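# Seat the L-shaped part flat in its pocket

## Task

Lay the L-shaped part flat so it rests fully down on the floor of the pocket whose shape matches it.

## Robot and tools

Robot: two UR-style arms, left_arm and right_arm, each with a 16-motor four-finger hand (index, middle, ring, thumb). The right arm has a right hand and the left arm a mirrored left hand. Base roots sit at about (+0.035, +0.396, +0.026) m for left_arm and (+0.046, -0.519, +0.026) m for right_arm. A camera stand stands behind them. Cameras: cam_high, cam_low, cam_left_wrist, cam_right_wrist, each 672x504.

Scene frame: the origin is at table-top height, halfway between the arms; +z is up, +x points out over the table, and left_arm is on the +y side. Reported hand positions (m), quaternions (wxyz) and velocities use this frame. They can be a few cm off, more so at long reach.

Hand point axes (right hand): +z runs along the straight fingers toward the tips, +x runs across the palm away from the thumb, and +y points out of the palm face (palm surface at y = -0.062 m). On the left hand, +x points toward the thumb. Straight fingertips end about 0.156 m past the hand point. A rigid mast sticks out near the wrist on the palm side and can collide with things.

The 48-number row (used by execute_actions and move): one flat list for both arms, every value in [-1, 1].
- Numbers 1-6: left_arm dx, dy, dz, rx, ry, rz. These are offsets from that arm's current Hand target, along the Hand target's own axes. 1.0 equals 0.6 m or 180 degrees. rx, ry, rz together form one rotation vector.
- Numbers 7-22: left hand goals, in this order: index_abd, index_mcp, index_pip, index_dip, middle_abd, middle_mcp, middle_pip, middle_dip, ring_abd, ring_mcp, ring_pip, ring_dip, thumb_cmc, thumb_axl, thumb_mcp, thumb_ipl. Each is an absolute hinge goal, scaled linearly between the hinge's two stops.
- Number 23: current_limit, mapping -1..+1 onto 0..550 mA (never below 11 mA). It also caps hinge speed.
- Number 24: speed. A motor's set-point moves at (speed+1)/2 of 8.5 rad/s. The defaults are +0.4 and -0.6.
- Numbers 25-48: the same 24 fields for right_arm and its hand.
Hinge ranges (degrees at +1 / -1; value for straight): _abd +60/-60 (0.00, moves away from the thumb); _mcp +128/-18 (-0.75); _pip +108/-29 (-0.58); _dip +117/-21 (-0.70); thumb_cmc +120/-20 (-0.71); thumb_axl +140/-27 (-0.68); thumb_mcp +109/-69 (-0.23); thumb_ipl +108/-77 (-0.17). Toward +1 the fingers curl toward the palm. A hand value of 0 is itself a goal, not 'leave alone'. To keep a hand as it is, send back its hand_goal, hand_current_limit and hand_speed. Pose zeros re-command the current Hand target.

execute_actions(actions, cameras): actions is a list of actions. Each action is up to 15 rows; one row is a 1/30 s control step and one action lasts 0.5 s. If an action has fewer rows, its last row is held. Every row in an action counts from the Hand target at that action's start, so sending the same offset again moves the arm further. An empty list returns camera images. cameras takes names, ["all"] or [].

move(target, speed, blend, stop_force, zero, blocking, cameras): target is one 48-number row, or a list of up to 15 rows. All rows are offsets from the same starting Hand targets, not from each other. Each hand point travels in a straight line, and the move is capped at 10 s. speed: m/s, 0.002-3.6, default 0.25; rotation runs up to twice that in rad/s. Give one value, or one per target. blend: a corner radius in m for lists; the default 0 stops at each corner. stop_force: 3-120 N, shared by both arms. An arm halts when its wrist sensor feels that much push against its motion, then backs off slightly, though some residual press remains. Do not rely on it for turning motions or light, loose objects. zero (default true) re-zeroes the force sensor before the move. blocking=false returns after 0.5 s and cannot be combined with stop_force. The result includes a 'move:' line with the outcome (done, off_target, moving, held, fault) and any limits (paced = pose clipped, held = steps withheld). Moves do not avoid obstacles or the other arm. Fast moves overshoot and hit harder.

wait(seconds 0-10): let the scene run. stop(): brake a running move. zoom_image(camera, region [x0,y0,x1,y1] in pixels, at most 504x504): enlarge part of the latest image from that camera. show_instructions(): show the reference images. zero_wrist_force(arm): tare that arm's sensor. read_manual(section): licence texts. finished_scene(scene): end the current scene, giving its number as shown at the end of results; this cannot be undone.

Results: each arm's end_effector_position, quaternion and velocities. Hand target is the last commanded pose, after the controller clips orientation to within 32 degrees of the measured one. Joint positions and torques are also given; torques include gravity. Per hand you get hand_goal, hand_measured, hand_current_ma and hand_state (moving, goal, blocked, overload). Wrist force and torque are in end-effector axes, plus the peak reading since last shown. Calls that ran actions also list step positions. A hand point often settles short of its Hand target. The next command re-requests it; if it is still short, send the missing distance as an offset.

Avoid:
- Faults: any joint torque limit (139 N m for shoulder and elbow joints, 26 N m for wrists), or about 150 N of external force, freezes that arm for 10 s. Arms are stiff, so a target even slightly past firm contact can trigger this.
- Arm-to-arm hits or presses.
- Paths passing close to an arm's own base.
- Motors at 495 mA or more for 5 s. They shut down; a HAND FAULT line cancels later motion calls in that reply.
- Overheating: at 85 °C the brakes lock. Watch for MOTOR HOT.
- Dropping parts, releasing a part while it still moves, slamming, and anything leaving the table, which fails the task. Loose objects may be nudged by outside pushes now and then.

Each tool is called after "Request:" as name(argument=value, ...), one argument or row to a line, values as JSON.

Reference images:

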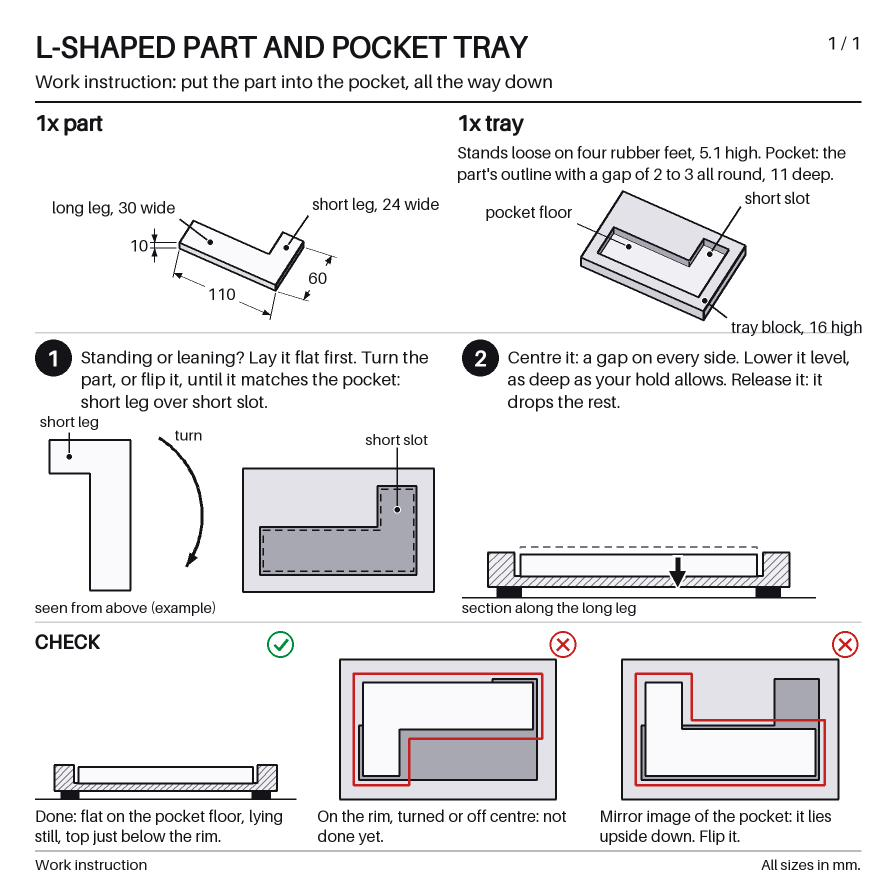

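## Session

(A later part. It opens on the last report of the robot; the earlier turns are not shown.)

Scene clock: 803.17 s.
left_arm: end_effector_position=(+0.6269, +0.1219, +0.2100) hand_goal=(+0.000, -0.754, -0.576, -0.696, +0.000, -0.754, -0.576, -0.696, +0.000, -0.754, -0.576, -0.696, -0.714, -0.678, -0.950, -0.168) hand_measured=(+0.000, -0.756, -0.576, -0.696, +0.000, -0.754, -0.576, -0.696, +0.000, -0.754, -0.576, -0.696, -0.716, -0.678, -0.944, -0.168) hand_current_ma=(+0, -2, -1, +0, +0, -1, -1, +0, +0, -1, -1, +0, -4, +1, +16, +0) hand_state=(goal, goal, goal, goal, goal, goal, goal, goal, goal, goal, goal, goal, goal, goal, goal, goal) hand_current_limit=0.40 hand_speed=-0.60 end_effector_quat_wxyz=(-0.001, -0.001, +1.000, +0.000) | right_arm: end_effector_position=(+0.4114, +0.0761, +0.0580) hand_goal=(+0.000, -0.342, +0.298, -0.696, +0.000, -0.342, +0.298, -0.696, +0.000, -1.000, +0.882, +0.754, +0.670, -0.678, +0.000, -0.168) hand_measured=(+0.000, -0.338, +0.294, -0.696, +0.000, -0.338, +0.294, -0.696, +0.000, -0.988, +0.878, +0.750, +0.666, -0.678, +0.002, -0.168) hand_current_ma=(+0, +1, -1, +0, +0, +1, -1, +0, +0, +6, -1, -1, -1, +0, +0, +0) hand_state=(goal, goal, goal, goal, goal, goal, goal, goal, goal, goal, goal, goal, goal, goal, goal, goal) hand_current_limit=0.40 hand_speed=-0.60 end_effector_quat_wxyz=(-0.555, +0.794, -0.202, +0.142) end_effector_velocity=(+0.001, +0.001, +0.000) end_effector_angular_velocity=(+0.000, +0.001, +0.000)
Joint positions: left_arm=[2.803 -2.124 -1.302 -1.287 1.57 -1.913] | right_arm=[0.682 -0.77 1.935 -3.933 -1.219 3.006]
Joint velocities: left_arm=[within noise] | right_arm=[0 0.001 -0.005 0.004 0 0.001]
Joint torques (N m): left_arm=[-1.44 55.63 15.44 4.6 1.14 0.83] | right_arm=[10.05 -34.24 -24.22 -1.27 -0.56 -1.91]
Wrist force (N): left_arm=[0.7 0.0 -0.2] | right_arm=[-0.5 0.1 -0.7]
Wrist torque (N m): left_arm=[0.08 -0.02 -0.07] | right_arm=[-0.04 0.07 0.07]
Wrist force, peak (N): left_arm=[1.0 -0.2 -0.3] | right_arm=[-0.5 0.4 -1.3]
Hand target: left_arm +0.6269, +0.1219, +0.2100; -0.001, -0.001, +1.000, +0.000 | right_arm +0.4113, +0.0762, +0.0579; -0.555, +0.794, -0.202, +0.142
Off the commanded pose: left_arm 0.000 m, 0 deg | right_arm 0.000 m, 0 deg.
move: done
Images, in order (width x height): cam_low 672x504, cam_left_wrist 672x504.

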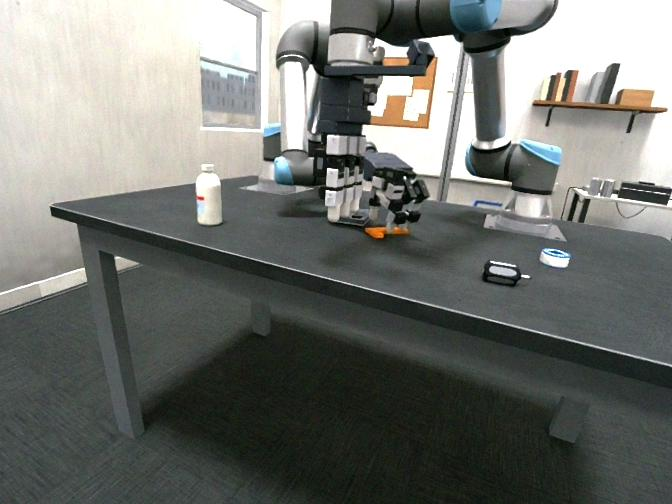

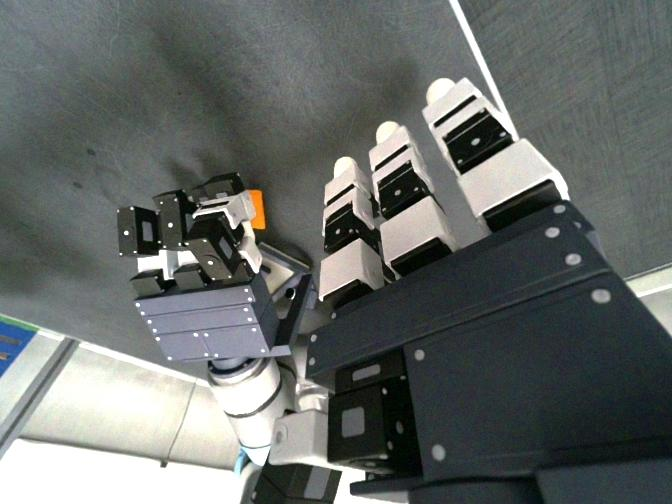

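Request:
move(
  target=[
    [0,0,0,0,0,0,0,-0.754,-0.576,-0.696,0,-0.754,-0.576,-0.696,0,-0.754,-0.576,-0.696,-0.714,-0.678,-0.95,-0.168,0.4,-0.6,0,-0.1567,-0.057,0,0,0,0,-0.342,0.299,-0.696,0,-0.342,0.299,-0.696,0,-1,0.883,0.754,0.671,-0.678,0,-0.168,0.4,-0.6],
    [0,0,0,0,0,0,0,-0.754,-0.576,-0.696,0,-0.754,-0.576,-0.696,0,-0.754,-0.576,-0.696,-0.714,-0.678,-0.95,-0.168,0.4,-0.6,0,-0.0997,-0.2137,0,0,0,0,-0.342,0.299,-0.696,0,-0.342,0.299,-0.696,0,-1,0.883,0.754,0.671,-0.678,0,-0.168,0.4,-0.6],
  ],
  speed=0.25,
  cameras=["cam_high","cam_low","cam_left_wrist"],
)

Request:
zoom_image(
  camera="cam_left_wrist",
  region=[140, 140, 340, 340],
)

Scene clock: 813.67 s.
left_arm: end_effector_position=(+0.6269, +0.1219, +0.2100) hand_goal=(+0.000, -0.754, -0.576, -0.696, +0.000, -0.754, -0.576, -0.696, +0.000, -0.754, -0.576, -0.696, -0.714, -0.678, -0.950, -0.168) hand_measured=(+0.000, -0.756, -0.576, -0.696, +0.000, -0.754, -0.576, -0.696, +0.000, -0.754, -0.576, -0.696, -0.716, -0.678, -0.944, -0.168) hand_current_ma=(+0, -2, -1, +0, +0, -1, -1, +0, +0, -1, -1, +0, -4, +1, +16, +0) hand_state=(goal, goal, goal, goal, goal, goal, goal, goal, goal, goal, goal, goal, goal, goal, goal, goal) hand_current_limit=0.40 hand_speed=-0.60 end_effector_quat_wxyz=(-0.001, -0.001, +1.000, +0.000) | right_arm: end_effector_position=(+0.3635, -0.0115, +0.1581) hand_goal=(+0.000, -0.342, +0.298, -0.696, +0.000, -0.342, +0.298, -0.696, +0.000, -1.000, +0.882, +0.754, +0.670, -0.678, +0.000, -0.168) hand_measured=(+0.000, -0.338, +0.294, -0.696, +0.000, -0.338, +0.294, -0.696, +0.000, -0.988, +0.878, +0.750, +0.666, -0.678, +0.002, -0.168) hand_current_ma=(+0, +1, -1, +0, +0, +1, -1, +0, +0, +6, -1, -1, -1, +0, +0, +0) hand_state=(goal, goal, goal, goal, goal, goal, goal, goal, goal, goal, goal, goal, goal, goal, goal, goal) hand_current_limit=0.40 hand_speed=-0.60 end_effector_quat_wxyz=(-0.555, +0.794, -0.202, +0.142)
Joint positions: left_arm=[2.803 -2.124 -1.302 -1.287 1.57 -1.913] | right_arm=[0.59 -1.139 2.24 -3.855 -1.134 2.969]
Joint torques (N m): left_arm=[-0.9 55.73 16.01 4.54 1.6 1.13] | right_arm=[9.34 -29.44 -7.66 -3.01 -0.49 2.86]
Wrist force (N): left_arm=[0.8 -0.2 -0.2] | right_arm=[-0.4 0.0 -0.9]
Wrist torque (N m): left_arm=[0.06 -0.04 -0.05] | right_arm=[-0.03 0.05 0.00]
Wrist force, peak (N): left_arm=[0.8 -0.2 -0.4] | right_arm=[-0.6 -2.5 -1.5]
Hand target: left_arm +0.6269, +0.1219, +0.2100; -0.001, -0.001, +1.000, +0.000 | right_arm +0.3634, -0.0115, +0.1581; -0.555, +0.794, -0.202, +0.142
Off the commanded pose: left_arm 0.000 m, 0 deg | right_arm 0.000 m, 0 deg.
move: done
Images, in order (width x height): cam_high 672x504, cam_low 672x504, cam_left_wrist 672x504.

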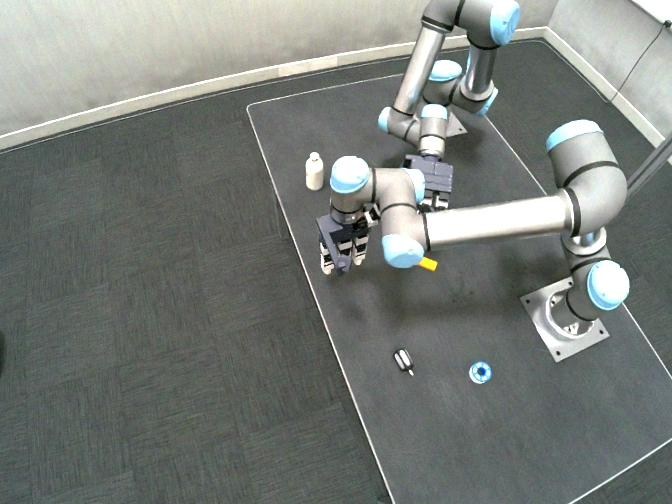

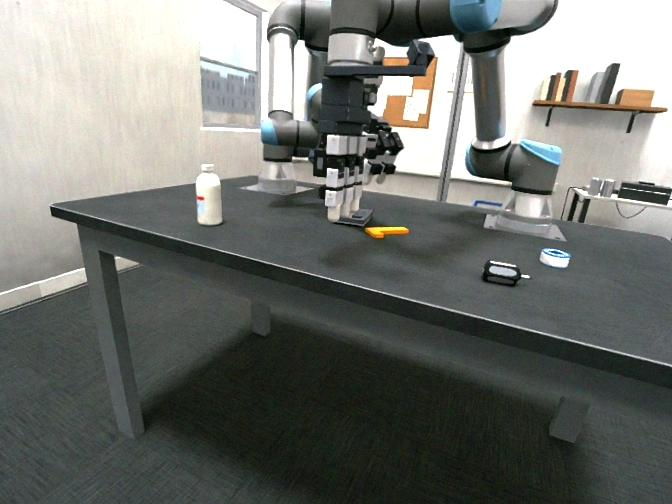

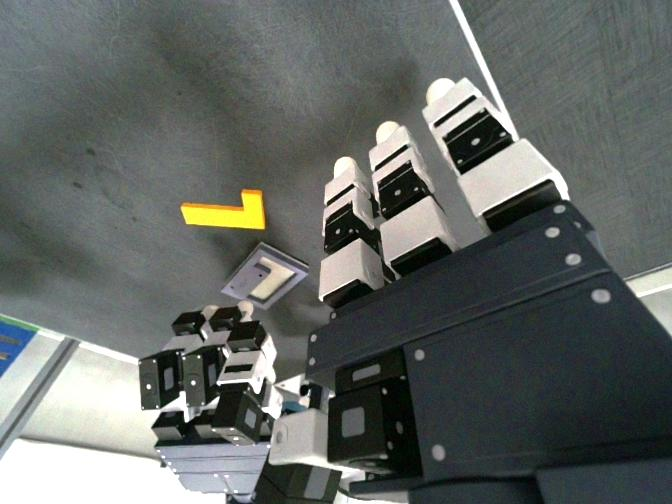

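Scaled by 2.520 from the camera's 672x504 image, which has a finer 960x720 frame.

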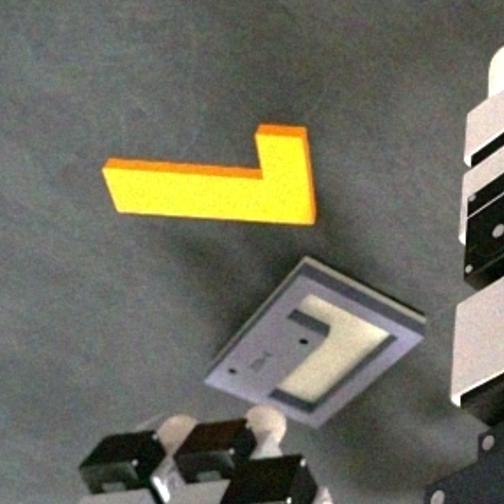

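Request:
zoom_image(
  camera="cam_left_wrist",
  region=[215, 235, 315, 315],
)

Request:
zoom_image(
  camera="cam_left_wrist",
  region=[175, 180, 275, 240],
)

Scaled by 5.040 from the camera's 672x504 image, which has a finer 960x720 frame.

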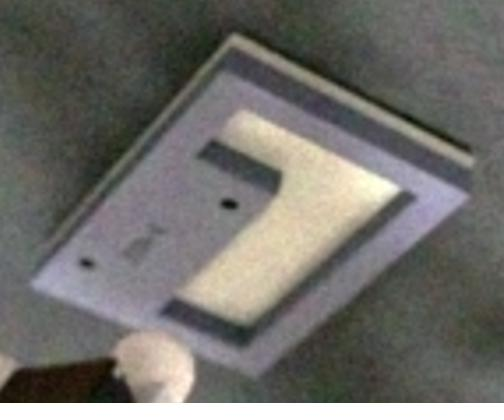

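Scaled by 5.040 from the camera's 672x504 image, which has a finer 960x720 frame.

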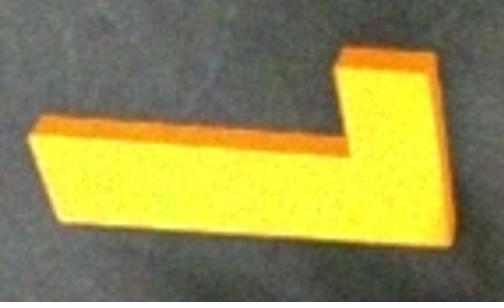

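Request:
move(
  target=[0,0,0,0,0,0,0,-0.754,-0.576,-0.696,0,-0.754,-0.576,-0.696,0,-0.754,-0.576,-0.696,-0.714,-0.678,-0.95,-0.168,0.4,-0.6,-0.0235,-0.0287,0.1668,-0.0555,0.0799,0.0372,0,-0.486,0.825,-0.913,0,-0.486,0.825,-0.913,0,-1,0.883,0.754,0.671,-0.678,0.0225,-0.168,0.4,-0.6],
  speed=0.2,
  cameras=["cam_low","cam_left_wrist"],
)

Request:
zoom_image(
  camera="cam_left_wrist",
  region=[100, 160, 320, 380],
)

Request:
zoom_image(
  camera="cam_low",
  region=[330, 130, 450, 250],
)

Scene clock: 964.57 s.
left_arm: end_effector_position=(+0.6269, +0.1219, +0.2100) hand_goal=(+0.000, -0.754, -0.576, -0.696, +0.000, -0.754, -0.576, -0.696, +0.000, -0.754, -0.576, -0.696, -0.714, -0.678, -0.950, -0.168) hand_measured=(+0.000, -0.756, -0.576, -0.696, +0.000, -0.754, -0.576, -0.696, +0.000, -0.754, -0.576, -0.696, -0.716, -0.678, -0.944, -0.168) hand_current_ma=(+0, -2, -1, +0, +0, -1, -1, +0, +0, -1, -1, +0, -4, +1, +16, +0) hand_state=(goal, goal, goal, goal, goal, goal, goal, goal, goal, goal, goal, goal, goal, goal, goal, goal) hand_current_limit=0.40 hand_speed=-0.60 end_effector_quat_wxyz=(-0.001, -0.001, +1.000, +0.000) | right_arm: end_effector_position=(+0.3988, +0.0830, +0.1399) hand_goal=(+0.000, -0.486, +0.824, -0.914, +0.000, -0.486, +0.824, -0.914, +0.000, -1.000, +0.882, +0.754, +0.670, -0.678, +0.022, -0.168) hand_measured=(+0.000, -0.476, +0.816, -0.912, +0.000, -0.476, +0.818, -0.912, +0.000, -0.988, +0.878, +0.750, +0.666, -0.678, +0.020, -0.168) hand_current_ma=(+0, +4, -2, +0, +0, +5, -2, +0, +0, +6, -1, -1, -1, +0, +0, +0) hand_state=(goal, goal, goal, goal, goal, goal, goal, goal, goal, goal, goal, goal, goal, goal, goal, goal) hand_current_limit=0.40 hand_speed=-0.60 end_effector_quat_wxyz=(-0.462, +0.802, -0.327, +0.189)
Joint positions: left_arm=[2.803 -2.124 -1.302 -1.287 1.57 -1.913] | right_arm=[0.808 -1.006 1.896 -3.507 -1.594 3.154]
Joint torques (N m): left_arm=[-0.08 55.31 17 4.55 1.72 1.39] | right_arm=[-6.13 -54.49 -18.26 -1.94 -0.58 -2.46]
Wrist force (N): left_arm=[0.7 -0.1 -0.2] | right_arm=[-0.9 0.4 -0.3]
Wrist torque (N m): left_arm=[0.07 -0.03 -0.06] | right_arm=[0.05 0.08 0.03]
Wrist force, peak (N): left_arm=[0.9 -0.3 -0.5] | right_arm=[-0.4 0.5 -2.0]
Hand target: left_arm +0.6269, +0.1219, +0.2100; -0.001, -0.001, +1.000, +0.000 | right_arm +0.3989, +0.0830, +0.1399; -0.462, +0.802, -0.327, +0.189
Off the commanded pose: left_arm 0.000 m, 0 deg | right_arm 0.000 m, 0 deg.
move: done
Images, in order (width x height): cam_low 672x504, cam_left_wrist 672x504.

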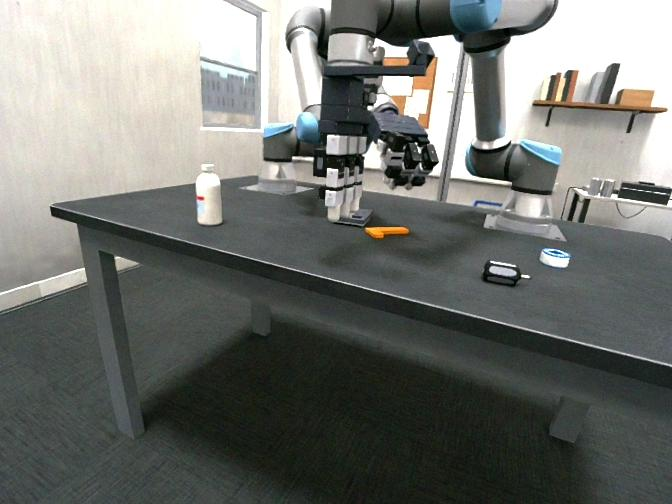

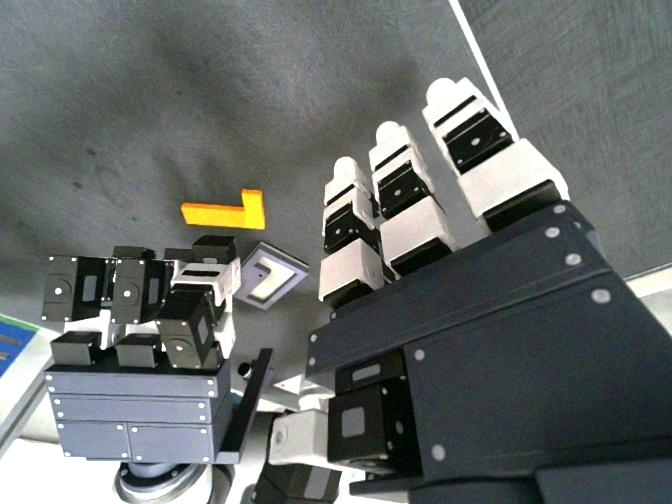

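Scaled by 2.291 from the camera's 672x504 image, which has a finer 960x720 frame.

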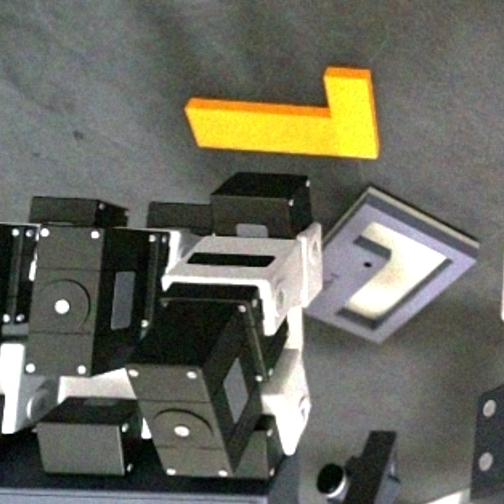

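Scaled by 4.200 from the camera's 672x504 image, which has a finer 960x720 frame.

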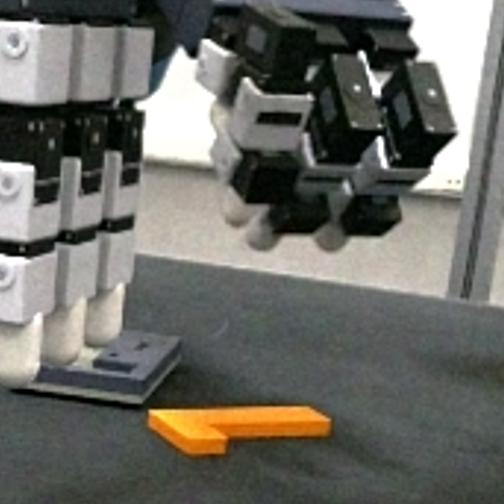

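Request:
move(
  target=[0,0,0,0,0,0,0,-0.754,-0.576,-0.696,0,-0.754,-0.576,-0.696,0,-0.754,-0.576,-0.696,-0.714,-0.678,-0.95,-0.168,0.4,-0.6,0,0.0794,0.0458,0,0,0,0,-0.486,0.825,-0.913,0,-0.486,0.825,-0.913,0,-1,0.883,0.754,0.671,-0.678,0.0225,-0.168,0.4,-0.6],
  speed=0.1,
  stop_force=5,
  cameras=["cam_low","cam_left_wrist","cam_high"],
)

Request:
zoom_image(
  camera="cam_left_wrist",
  region=[130, 160, 310, 340],
)

Request:
zoom_image(
  camera="cam_low",
  region=[340, 150, 440, 250],
)

Scene clock: 979.80 s.
left_arm: end_effector_position=(+0.6269, +0.1219, +0.2100) hand_goal=(+0.000, -0.754, -0.576, -0.696, +0.000, -0.754, -0.576, -0.696, +0.000, -0.754, -0.576, -0.696, -0.714, -0.678, -0.950, -0.168) hand_measured=(+0.000, -0.756, -0.576, -0.696, +0.000, -0.754, -0.576, -0.696, +0.000, -0.754, -0.576, -0.696, -0.716, -0.678, -0.944, -0.168) hand_current_ma=(+0, -2, -1, +0, +0, -1, -1, +0, +0, -1, -1, +0, -4, +1, +16, +0) hand_state=(goal, goal, goal, goal, goal, goal, goal, goal, goal, goal, goal, goal, goal, goal, goal, goal) hand_current_limit=0.40 hand_speed=-0.60 end_effector_quat_wxyz=(-0.001, -0.001, +1.000, +0.000) | right_arm: end_effector_position=(+0.3989, +0.0828, +0.0849) hand_goal=(+0.000, -0.486, +0.824, -0.914, +0.000, -0.486, +0.824, -0.914, +0.000, -1.000, +0.882, +0.754, +0.670, -0.678, +0.022, -0.168) hand_measured=(+0.000, -0.476, +0.816, -0.912, +0.000, -0.476, +0.818, -0.912, +0.000, -0.988, +0.878, +0.750, +0.666, -0.678, +0.020, -0.168) hand_current_ma=(+0, +4, -2, +0, +0, +5, -2, +0, +0, +6, -1, -1, -1, +0, +0, +0) hand_state=(goal, goal, goal, goal, goal, goal, goal, goal, goal, goal, goal, goal, goal, goal, goal, goal) hand_current_limit=0.40 hand_speed=-0.60 end_effector_quat_wxyz=(-0.462, +0.802, -0.327, +0.189)
Joint positions: left_arm=[2.803 -2.124 -1.302 -1.287 1.57 -1.913] | right_arm=[0.808 -0.894 1.906 -3.628 -1.594 3.154]
Joint torques (N m): left_arm=[-0.03 55.27 17.14 4.47 1.79 1.5] | right_arm=[-0.57 -56.61 -28.15 -4.25 0.75 -3.15]
Wrist force (N): left_arm=[0.7 -0.1 -0.2] | right_arm=[-0.5 0.4 -0.6]
Wrist torque (N m): left_arm=[0.07 -0.03 -0.07] | right_arm=[0.05 0.07 0.07]
Wrist force, peak (N): left_arm=[0.8 0.0 -0.5] | right_arm=[-0.7 1.6 0.0]
Hand target: left_arm +0.6269, +0.1219, +0.2100; -0.001, -0.001, +1.000, +0.000 | right_arm +0.3988, +0.0828, +0.0849; -0.462, +0.802, -0.327, +0.189
Off the commanded pose: left_arm 0.000 m, 0 deg | right_arm 0.000 m, 0 deg.
move: done
Images, in order (width x height): cam_high 672x504, cam_low 672x504, cam_left_wrist 672x504.

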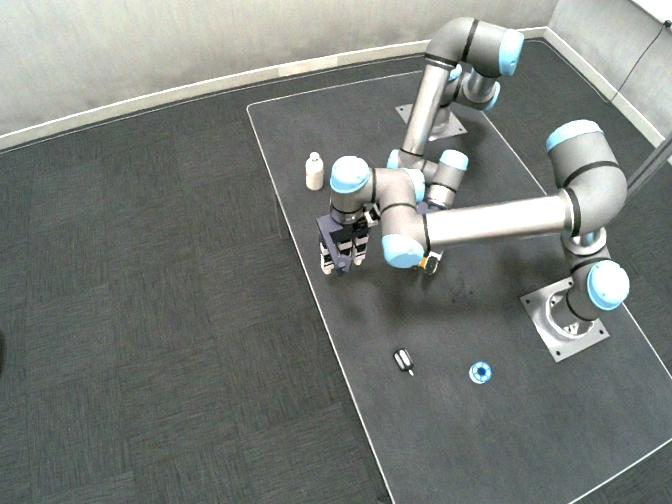

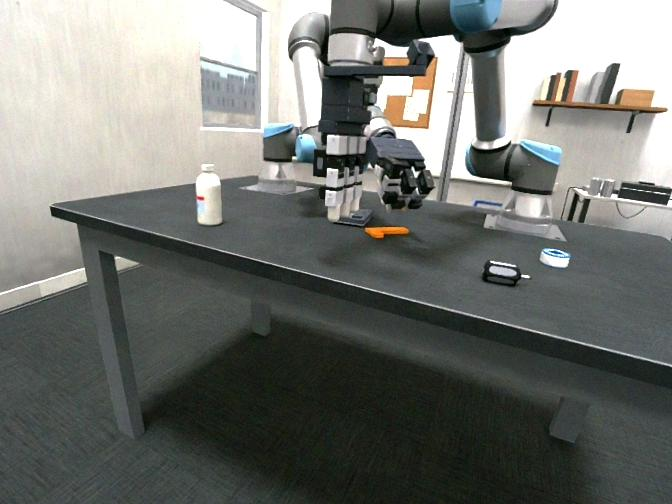

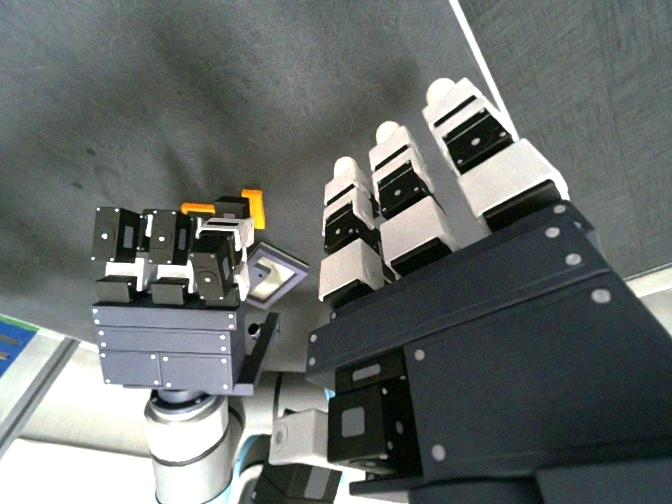

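Scaled by 2.800 from the camera's 672x504 image, which has a finer 960x720 frame.

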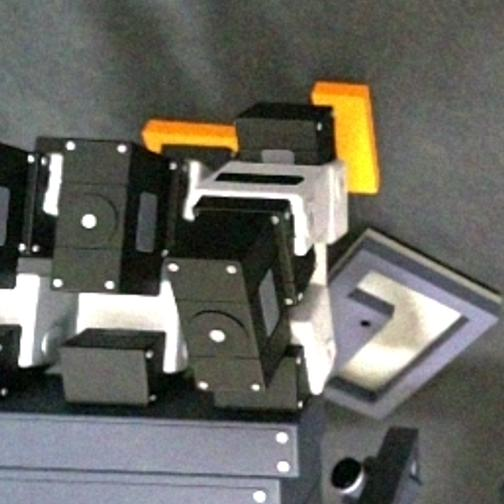

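Scaled by 5.040 from the camera's 672x504 image, which has a finer 960x720 frame.

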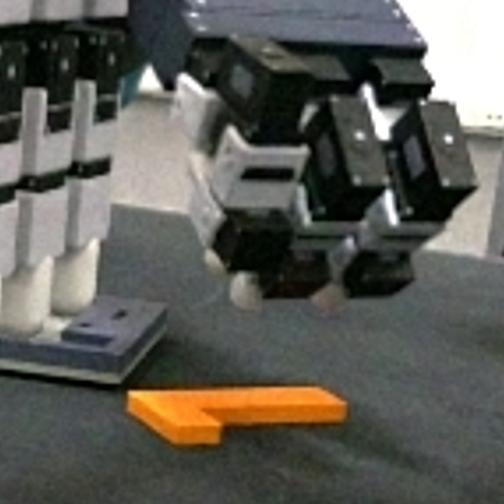

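Request:
move(
  target=[0,0,0,0,0,0,0,-0.754,-0.576,-0.696,0,-0.754,-0.576,-0.696,0,-0.754,-0.576,-0.696,-0.714,-0.678,-0.95,-0.168,0.4,-0.6,0,0.0650,0.0375,0,0,0,0,-0.486,0.825,-0.913,0,-0.486,0.825,-0.913,0,-1,0.883,0.754,0.671,-0.678,0.0225,-0.168,0.4,-0.6],
  speed=0.06,
  stop_force=4,
  cameras=["cam_low","cam_left_wrist","cam_high"],
)

Request:
zoom_image(
  camera="cam_left_wrist",
  region=[150, 160, 300, 310],
)

Request:
zoom_image(
  camera="cam_low",
  region=[340, 160, 440, 250],
)

Scene clock: 995.90 s.
left_arm: end_effector_position=(+0.6269, +0.1219, +0.2100) hand_goal=(+0.000, -0.754, -0.576, -0.696, +0.000, -0.754, -0.576, -0.696, +0.000, -0.754, -0.576, -0.696, -0.714, -0.678, -0.950, -0.168) hand_measured=(+0.000, -0.756, -0.576, -0.696, +0.000, -0.754, -0.576, -0.696, +0.000, -0.754, -0.576, -0.696, -0.716, -0.678, -0.944, -0.168) hand_current_ma=(+0, -2, -1, +0, +0, -1, -1, +0, +0, -1, -1, +0, -4, +1, +16, +0) hand_state=(goal, goal, goal, goal, goal, goal, goal, goal, goal, goal, goal, goal, goal, goal, goal, goal) hand_current_limit=0.40 hand_speed=-0.60 end_effector_quat_wxyz=(-0.001, -0.001, +1.000, +0.000) | right_arm: end_effector_position=(+0.3988, +0.0827, +0.0399) hand_goal=(+0.000, -0.486, +0.824, -0.914, +0.000, -0.486, +0.824, -0.914, +0.000, -1.000, +0.882, +0.754, +0.670, -0.678, +0.022, -0.168) hand_measured=(+0.000, -0.476, +0.816, -0.912, +0.000, -0.476, +0.818, -0.912, +0.000, -0.988, +0.878, +0.750, +0.666, -0.678, +0.020, -0.168) hand_current_ma=(+0, +4, -2, +0, +0, +5, -2, +0, +0, +6, -1, -1, -1, +0, +0, +0) hand_state=(goal, goal, goal, goal, goal, goal, goal, goal, goal, goal, goal, goal, goal, goal, goal, goal) hand_current_limit=0.40 hand_speed=-0.60 end_effector_quat_wxyz=(-0.462, +0.802, -0.327, +0.189)
Joint positions: left_arm=[2.803 -2.124 -1.302 -1.287 1.57 -1.913] | right_arm=[0.808 -0.797 1.899 -3.719 -1.594 3.154]
Joint torques (N m): left_arm=[0.21 54.9 17.27 4.64 1.76 1.42] | right_arm=[-7.58 -58.4 -5.58 -2.42 1.38 -2.56]
Wrist force (N): left_arm=[0.8 0.0 -0.5] | right_arm=[-0.6 0.3 -0.8]
Wrist torque (N m): left_arm=[0.11 -0.04 -0.06] | right_arm=[0.09 0.07 0.07]
Wrist force, peak (N): left_arm=[0.9 -0.2 -0.4] | right_arm=[-0.7 1.1 -0.4]
Hand target: left_arm +0.6269, +0.1219, +0.2100; -0.001, -0.001, +1.000, +0.000 | right_arm +0.3988, +0.0827, +0.0399; -0.462, +0.802, -0.327, +0.189
Off the commanded pose: left_arm 0.000 m, 0 deg | right_arm 0.000 m, 0 deg.
move: done
Images, in order (width x height): cam_high 672x504, cam_low 672x504, cam_left_wrist 672x504.

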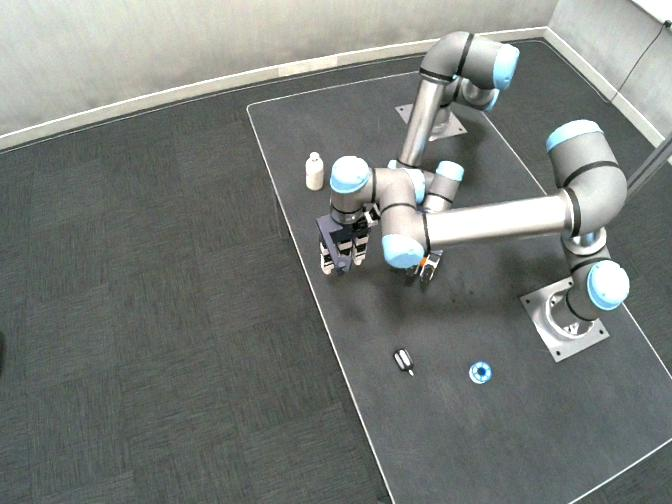

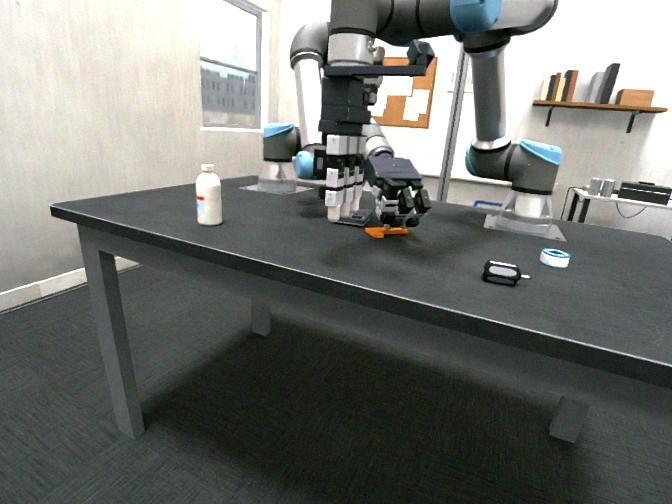

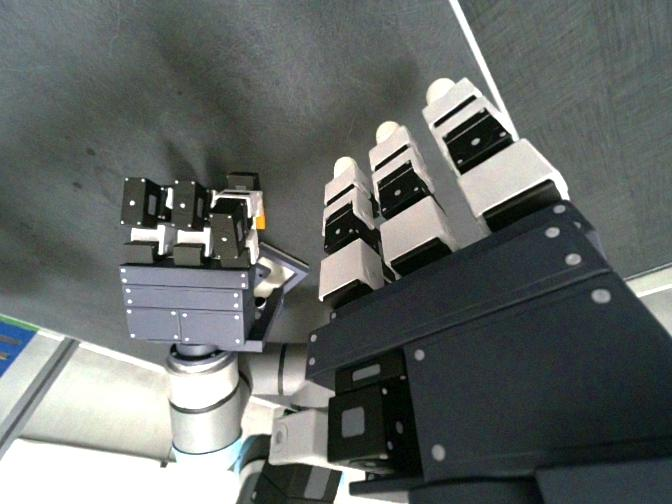

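Scaled by 3.360 from the camera's 672x504 image, which has a finer 960x720 frame.

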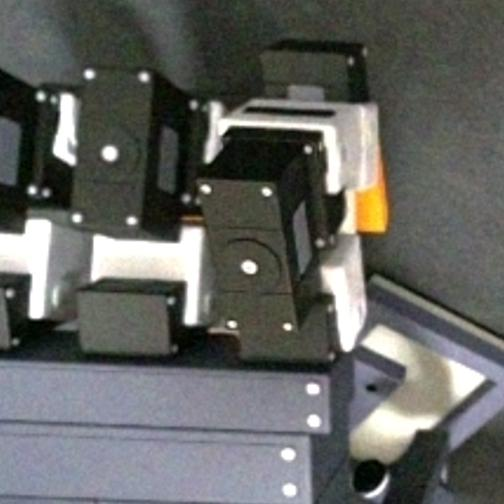

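Scaled by 5.040 from the camera's 672x504 image, which has a finer 960x720 frame.

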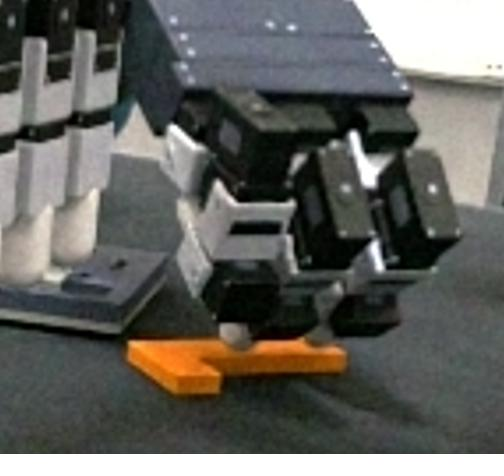

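Request:
move(
  target=[0,0,0,0,0,0,0,-0.754,-0.576,-0.696,0,-0.754,-0.576,-0.696,0,-0.754,-0.576,-0.696,-0.714,-0.678,-0.95,-0.168,0.4,-0.6,0,0.0433,0.025,0,0,0,0,-0.486,0.825,-0.913,0,-0.486,0.825,-0.913,0,-1,0.883,0.754,0.671,-0.678,0.0225,-0.168,0.4,-0.6],
  speed=0.02,
  stop_force=3,
  cameras=["cam_low","cam_left_wrist"],
)

Request:
zoom_image(
  camera="cam_left_wrist",
  region=[150, 160, 300, 310],
)

Request:
zoom_image(
  camera="cam_low",
  region=[340, 160, 440, 250],
)

Scene clock: 1010.03 s.
left_arm: end_effector_position=(+0.6269, +0.1219, +0.2100) hand_goal=(+0.000, -0.754, -0.576, -0.696, +0.000, -0.754, -0.576, -0.696, +0.000, -0.754, -0.576, -0.696, -0.714, -0.678, -0.950, -0.168) hand_measured=(+0.000, -0.756, -0.576, -0.696, +0.000, -0.754, -0.576, -0.696, +0.000, -0.754, -0.576, -0.696, -0.716, -0.678, -0.944, -0.168) hand_current_ma=(+0, -2, -1, +0, +0, -1, -1, +0, +0, -1, -1, +0, -4, +1, +16, +0) hand_state=(goal, goal, goal, goal, goal, goal, goal, goal, goal, goal, goal, goal, goal, goal, goal, goal) hand_current_limit=0.40 hand_speed=-0.60 end_effector_quat_wxyz=(-0.001, -0.001, +1.000, +0.000) | right_arm: end_effector_position=(+0.3988, +0.0827, +0.0247) hand_goal=(+0.000, -0.486, +0.824, -0.914, +0.000, -0.486, +0.824, -0.914, +0.000, -1.000, +0.882, +0.754, +0.670, -0.678, +0.022, -0.168) hand_measured=(+0.000, -0.480, +0.826, -0.912, +0.000, -0.484, +0.828, -0.910, +0.000, -0.988, +0.878, +0.750, +0.666, -0.678, +0.020, -0.168) hand_current_ma=(+0, +2, +0, +0, +0, +1, +1, +1, +0, +6, -1, -1, -1, +0, +0, +0) hand_state=(goal, goal, goal, goal, goal, goal, goal, goal, goal, goal, goal, goal, goal, goal, goal, goal) hand_current_limit=0.40 hand_speed=-0.60 end_effector_quat_wxyz=(-0.462, +0.802, -0.327, +0.189)
Joint positions: left_arm=[2.803 -2.124 -1.302 -1.287 1.57 -1.913] | right_arm=[0.808 -0.763 1.894 -3.748 -1.594 3.154]
Joint torques (N m): left_arm=[0.21 54.75 18.11 4.62 1.87 1.5] | right_arm=[-5.63 -58.11 -3.02 -4.26 0.79 -1.43]
Wrist force (N): left_arm=[0.6 -0.1 -0.2] | right_arm=[-0.9 -0.6 -0.9]
Wrist torque (N m): left_arm=[0.07 -0.02 -0.07] | right_arm=[0.08 0.12 0.04]
Wrist force, peak (N): left_arm=[0.9 -0.2 -0.5] | right_arm=[-0.9 -5.8 -1.4]
Hand target: left_arm +0.6269, +0.1219, +0.2100; -0.001, -0.001, +1.000, +0.000 | right_arm +0.3988, +0.0827, +0.0247; -0.462, +0.802, -0.327, +0.189 (not the last commanded pose)
Off the commanded pose: left_arm 0.000 m, 0 deg | right_arm 0.015 m, 0 deg.
move: contact (right_arm)
Images, in order (width x height): cam_low 672x504, cam_left_wrist 672x504.

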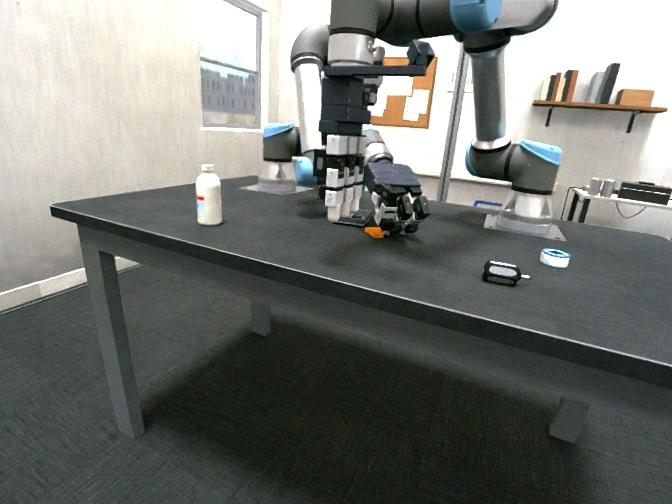

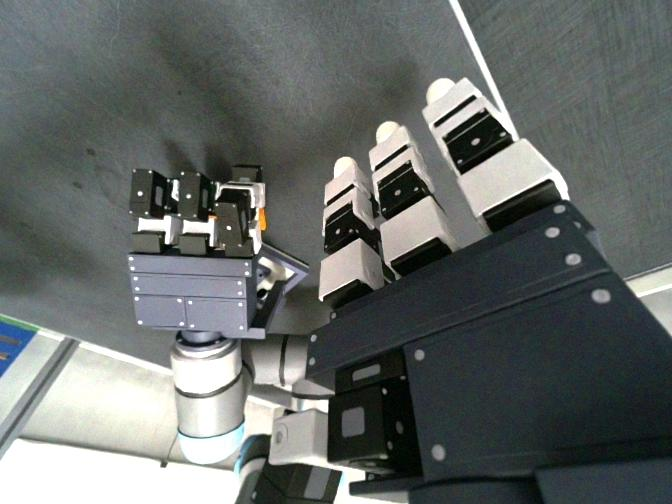

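Scaled by 3.360 from the camera's 672x504 image, which has a finer 960x720 frame.

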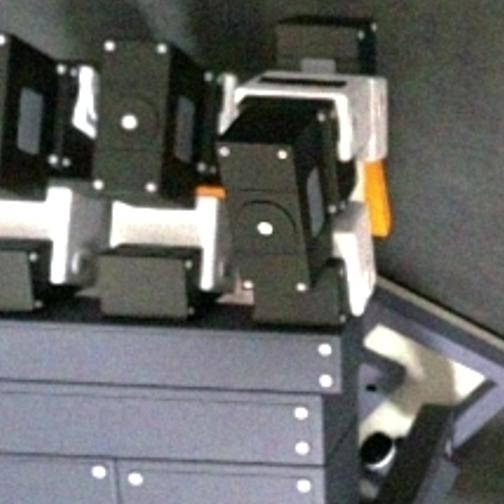

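Scaled by 5.040 from the camera's 672x504 image, which has a finer 960x720 frame.

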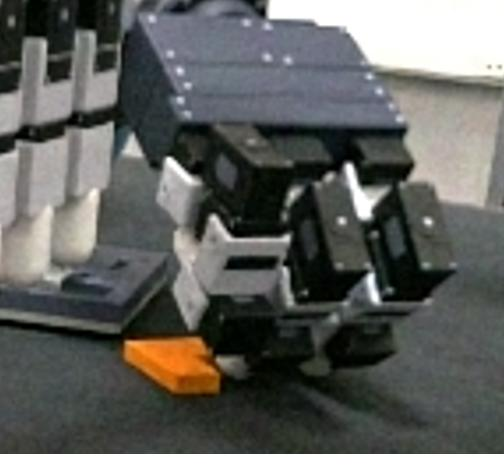

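Request:
move(
  target=[
    [0,0,0,0,0,0,0,-0.754,-0.576,-0.696,0,-0.754,-0.576,-0.696,0,-0.754,-0.576,-0.696,-0.714,-0.678,-0.95,-0.168,0.4,-0.6,0,-0.02165,-0.0125,0,0,0,0,-0.486,0.825,-0.913,0,-0.486,0.825,-0.913,0,-1,0.883,0.754,0.671,-0.678,0.0225,-0.168,0.4,-0.6],
    [0,0,0,0,0,0,0,-0.754,-0.576,-0.696,0,-0.754,-0.576,-0.696,0,-0.754,-0.576,-0.696,-0.714,-0.678,-0.95,-0.168,0.4,-0.6,0,-0.03165,0.00482,0,0,0,0,-0.486,0.825,-0.913,0,-0.486,0.825,-0.913,0,-1,0.883,0.754,0.671,-0.678,0.0225,-0.168,0.4,-0.6],
  ],
  speed=0.08,
  cameras=["cam_low","cam_left_wrist"],
)

Request:
zoom_image(
  camera="cam_low",
  region=[350, 180, 430, 250],
)

Request:
zoom_image(
  camera="cam_left_wrist",
  region=[150, 160, 300, 310],
)

Scene clock: 1028.60 s.
left_arm: end_effector_position=(+0.6269, +0.1219, +0.2100) hand_goal=(+0.000, -0.754, -0.576, -0.696, +0.000, -0.754, -0.576, -0.696, +0.000, -0.754, -0.576, -0.696, -0.714, -0.678, -0.950, -0.168) hand_measured=(+0.000, -0.756, -0.576, -0.696, +0.000, -0.754, -0.576, -0.696, +0.000, -0.754, -0.576, -0.696, -0.716, -0.678, -0.944, -0.168) hand_current_ma=(+0, -2, -1, +0, +0, -1, -1, +0, +0, -1, -1, +0, -4, +1, +16, +0) hand_state=(goal, goal, goal, goal, goal, goal, goal, goal, goal, goal, goal, goal, goal, goal, goal, goal) hand_current_limit=0.40 hand_speed=-0.60 end_effector_quat_wxyz=(-0.001, -0.001, +1.000, +0.000) | right_arm: end_effector_position=(+0.4072, +0.0913, +0.0396) hand_goal=(+0.000, -0.486, +0.824, -0.914, +0.000, -0.486, +0.824, -0.914, +0.000, -1.000, +0.882, +0.754, +0.670, -0.678, +0.022, -0.168) hand_measured=(+0.000, -0.480, +0.824, -0.912, +0.000, -0.484, +0.824, -0.912, +0.000, -0.988, +0.878, +0.750, +0.666, -0.678, +0.020, -0.168) hand_current_ma=(+0, +2, +0, +0, +0, +1, +0, +0, +0, +6, -1, -1, -1, +0, +0, +0) hand_state=(goal, goal, goal, goal, goal, goal, goal, goal, goal, goal, goal, goal, goal, goal, goal, goal) hand_current_limit=0.40 hand_speed=-0.60 end_effector_quat_wxyz=(-0.462, +0.802, -0.327, +0.189)
Joint positions: left_arm=[2.803 -2.124 -1.302 -1.287 1.57 -1.913] | right_arm=[0.808 -0.783 1.863 -3.697 -1.594 3.153]
Joint torques (N m): left_arm=[1.07 54.32 18.74 4.55 1.77 1.51] | right_arm=[-8.81 -59.07 -5.63 -4.09 0.24 -3.27]
Wrist force (N): left_arm=[0.5 -0.1 -0.3] | right_arm=[-0.8 0.4 -0.6]
Wrist torque (N m): left_arm=[0.08 0.00 -0.08] | right_arm=[0.07 0.10 0.05]
Wrist force, peak (N): left_arm=[1.0 0.0 -0.3] | right_arm=[-0.7 1.0 -1.4]
Hand target: left_arm +0.6269, +0.1219, +0.2100; -0.001, -0.001, +1.000, +0.000 | right_arm +0.4072, +0.0913, +0.0397; -0.462, +0.802, -0.327, +0.189
Off the commanded pose: left_arm 0.000 m, 0 deg | right_arm 0.000 m, 0 deg.
move: done
Images, in order (width x height): cam_low 672x504, cam_left_wrist 672x504.

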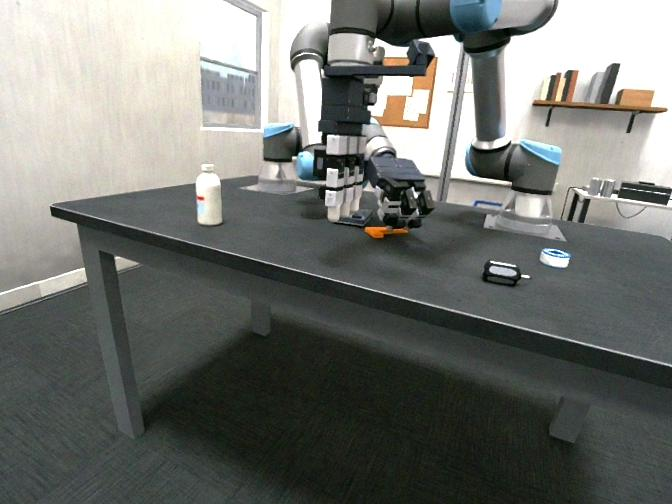

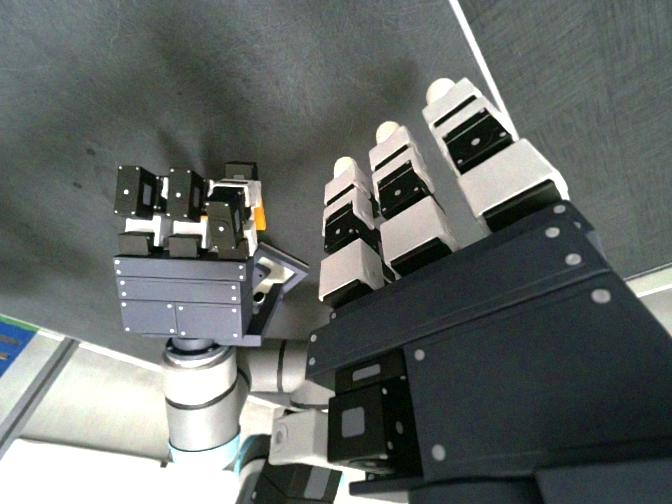

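Scaled by 6.300 from the camera's 672x504 image, which has a finer 960x720 frame.

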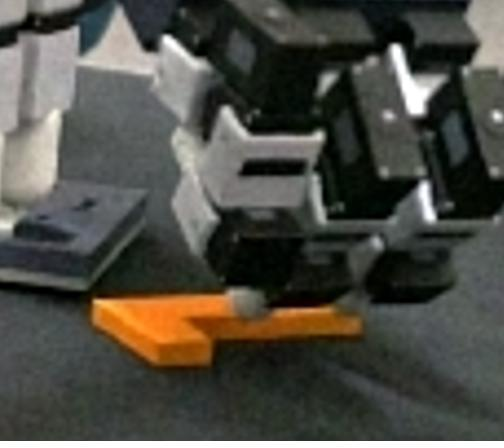

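Scaled by 3.360 from the camera's 672x504 image, which has a finer 960x720 frame.

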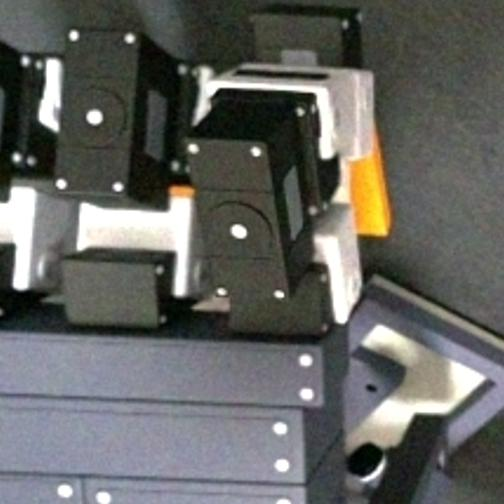

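Request:
move(
  target=[0,0,0,0,0,0,0,-0.754,-0.576,-0.696,0,-0.754,-0.576,-0.696,0,-0.754,-0.576,-0.696,-0.714,-0.678,-0.95,-0.168,0.4,-0.6,0,0.0361,0.02085,0,0,0,0,-0.486,0.825,-0.913,0,-0.486,0.825,-0.913,0,-1,0.883,0.754,0.671,-0.678,0.0225,-0.168,0.4,-0.6],
  speed=0.02,
  stop_force=3,
  cameras=["cam_low","cam_left_wrist"],
)

Request:
zoom_image(
  camera="cam_low",
  region=[350, 180, 430, 250],
)

Request:
zoom_image(
  camera="cam_left_wrist",
  region=[150, 160, 300, 310],
)

Scene clock: 1039.27 s.
left_arm: end_effector_position=(+0.6269, +0.1219, +0.2100) hand_goal=(+0.000, -0.754, -0.576, -0.696, +0.000, -0.754, -0.576, -0.696, +0.000, -0.754, -0.576, -0.696, -0.714, -0.678, -0.950, -0.168) hand_measured=(+0.000, -0.756, -0.576, -0.696, +0.000, -0.754, -0.576, -0.696, +0.000, -0.754, -0.576, -0.696, -0.716, -0.678, -0.944, -0.168) hand_current_ma=(+0, -2, -1, +0, +0, -1, -1, +0, +0, -1, -1, +0, -4, +1, +16, +0) hand_state=(goal, goal, goal, goal, goal, goal, goal, goal, goal, goal, goal, goal, goal, goal, goal, goal) hand_current_limit=0.40 hand_speed=-0.60 end_effector_quat_wxyz=(-0.001, -0.001, +1.000, +0.000) | right_arm: end_effector_position=(+0.4072, +0.0913, +0.0247) hand_goal=(+0.000, -0.486, +0.824, -0.914, +0.000, -0.486, +0.824, -0.914, +0.000, -1.000, +0.882, +0.754, +0.670, -0.678, +0.022, -0.168) hand_measured=(+0.000, -0.484, +0.828, -0.912, +0.000, -0.484, +0.828, -0.910, +0.000, -0.988, +0.878, +0.750, +0.666, -0.678, +0.020, -0.168) hand_current_ma=(+0, +1, +1, +1, +0, +0, +1, +1, +0, +6, -1, -1, -1, +0, +0, +0) hand_state=(goal, goal, goal, goal, goal, goal, goal, goal, goal, goal, goal, goal, goal, goal, goal, goal) hand_current_limit=0.40 hand_speed=-0.60 end_effector_quat_wxyz=(-0.462, +0.802, -0.327, +0.189)
Joint positions: left_arm=[2.803 -2.124 -1.302 -1.287 1.57 -1.913] | right_arm=[0.808 -0.75 1.858 -3.724 -1.594 3.153]
Joint torques (N m): left_arm=[1.59 53.97 19 4.61 1.92 1.41] | right_arm=[-4.55 -58.6 -2.41 -3.97 1 -3.04]
Wrist force (N): left_arm=[0.6 -0.2 0.0] | right_arm=[-1.1 -1.1 -0.8]
Wrist torque (N m): left_arm=[0.05 -0.01 -0.07] | right_arm=[0.05 0.13 0.04]
Wrist force, peak (N): left_arm=[1.1 -0.2 -0.2] | right_arm=[-1.4 -8.1 -1.5]
Hand target: left_arm +0.6269, +0.1219, +0.2100; -0.001, -0.001, +1.000, +0.000 | right_arm +0.4072, +0.0913, +0.0247; -0.462, +0.802, -0.327, +0.189 (not the last commanded pose)
Off the commanded pose: left_arm 0.000 m, 0 deg | right_arm 0.010 m, 0 deg.
move: contact (right_arm)
Images, in order (width x height): cam_low 672x504, cam_left_wrist 672x504.

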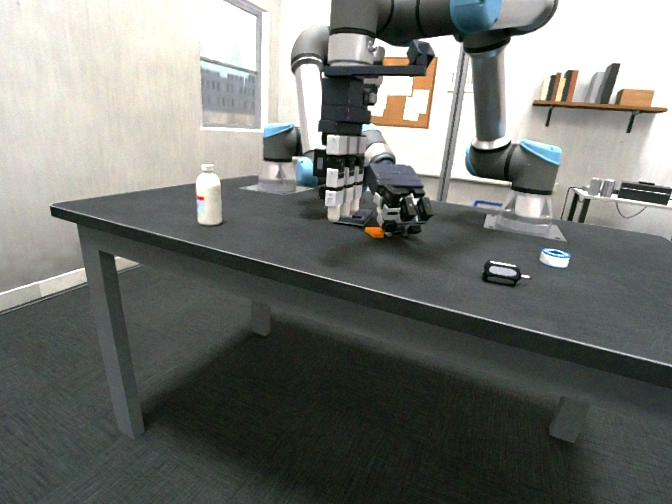

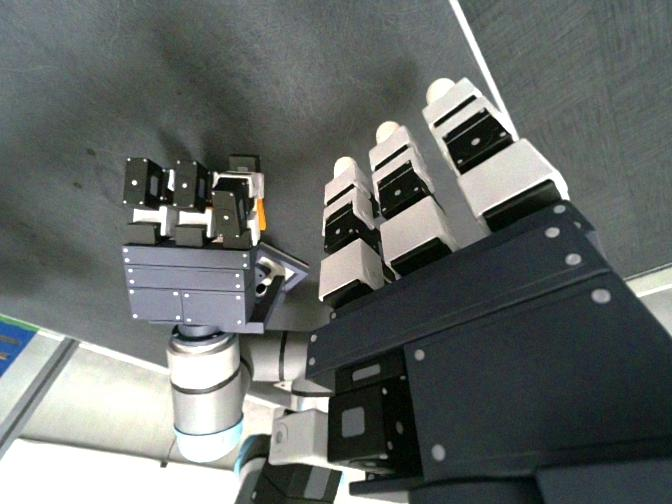

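Scaled by 6.300 from the camera's 672x504 image, which has a finer 960x720 frame.

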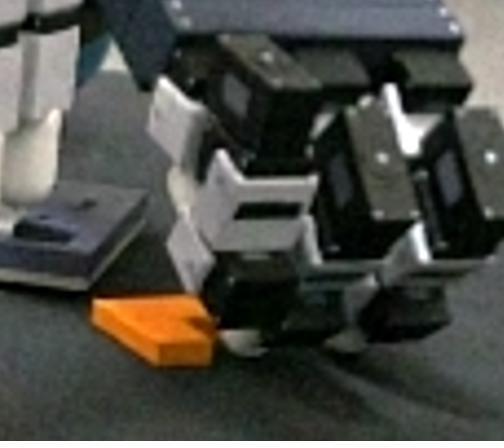

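Scaled by 3.360 from the camera's 672x504 image, which has a finer 960x720 frame.

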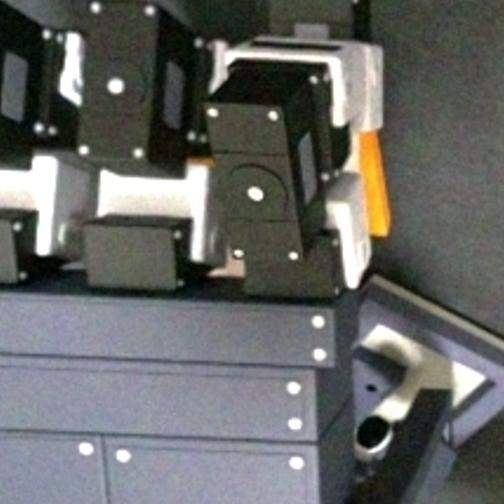

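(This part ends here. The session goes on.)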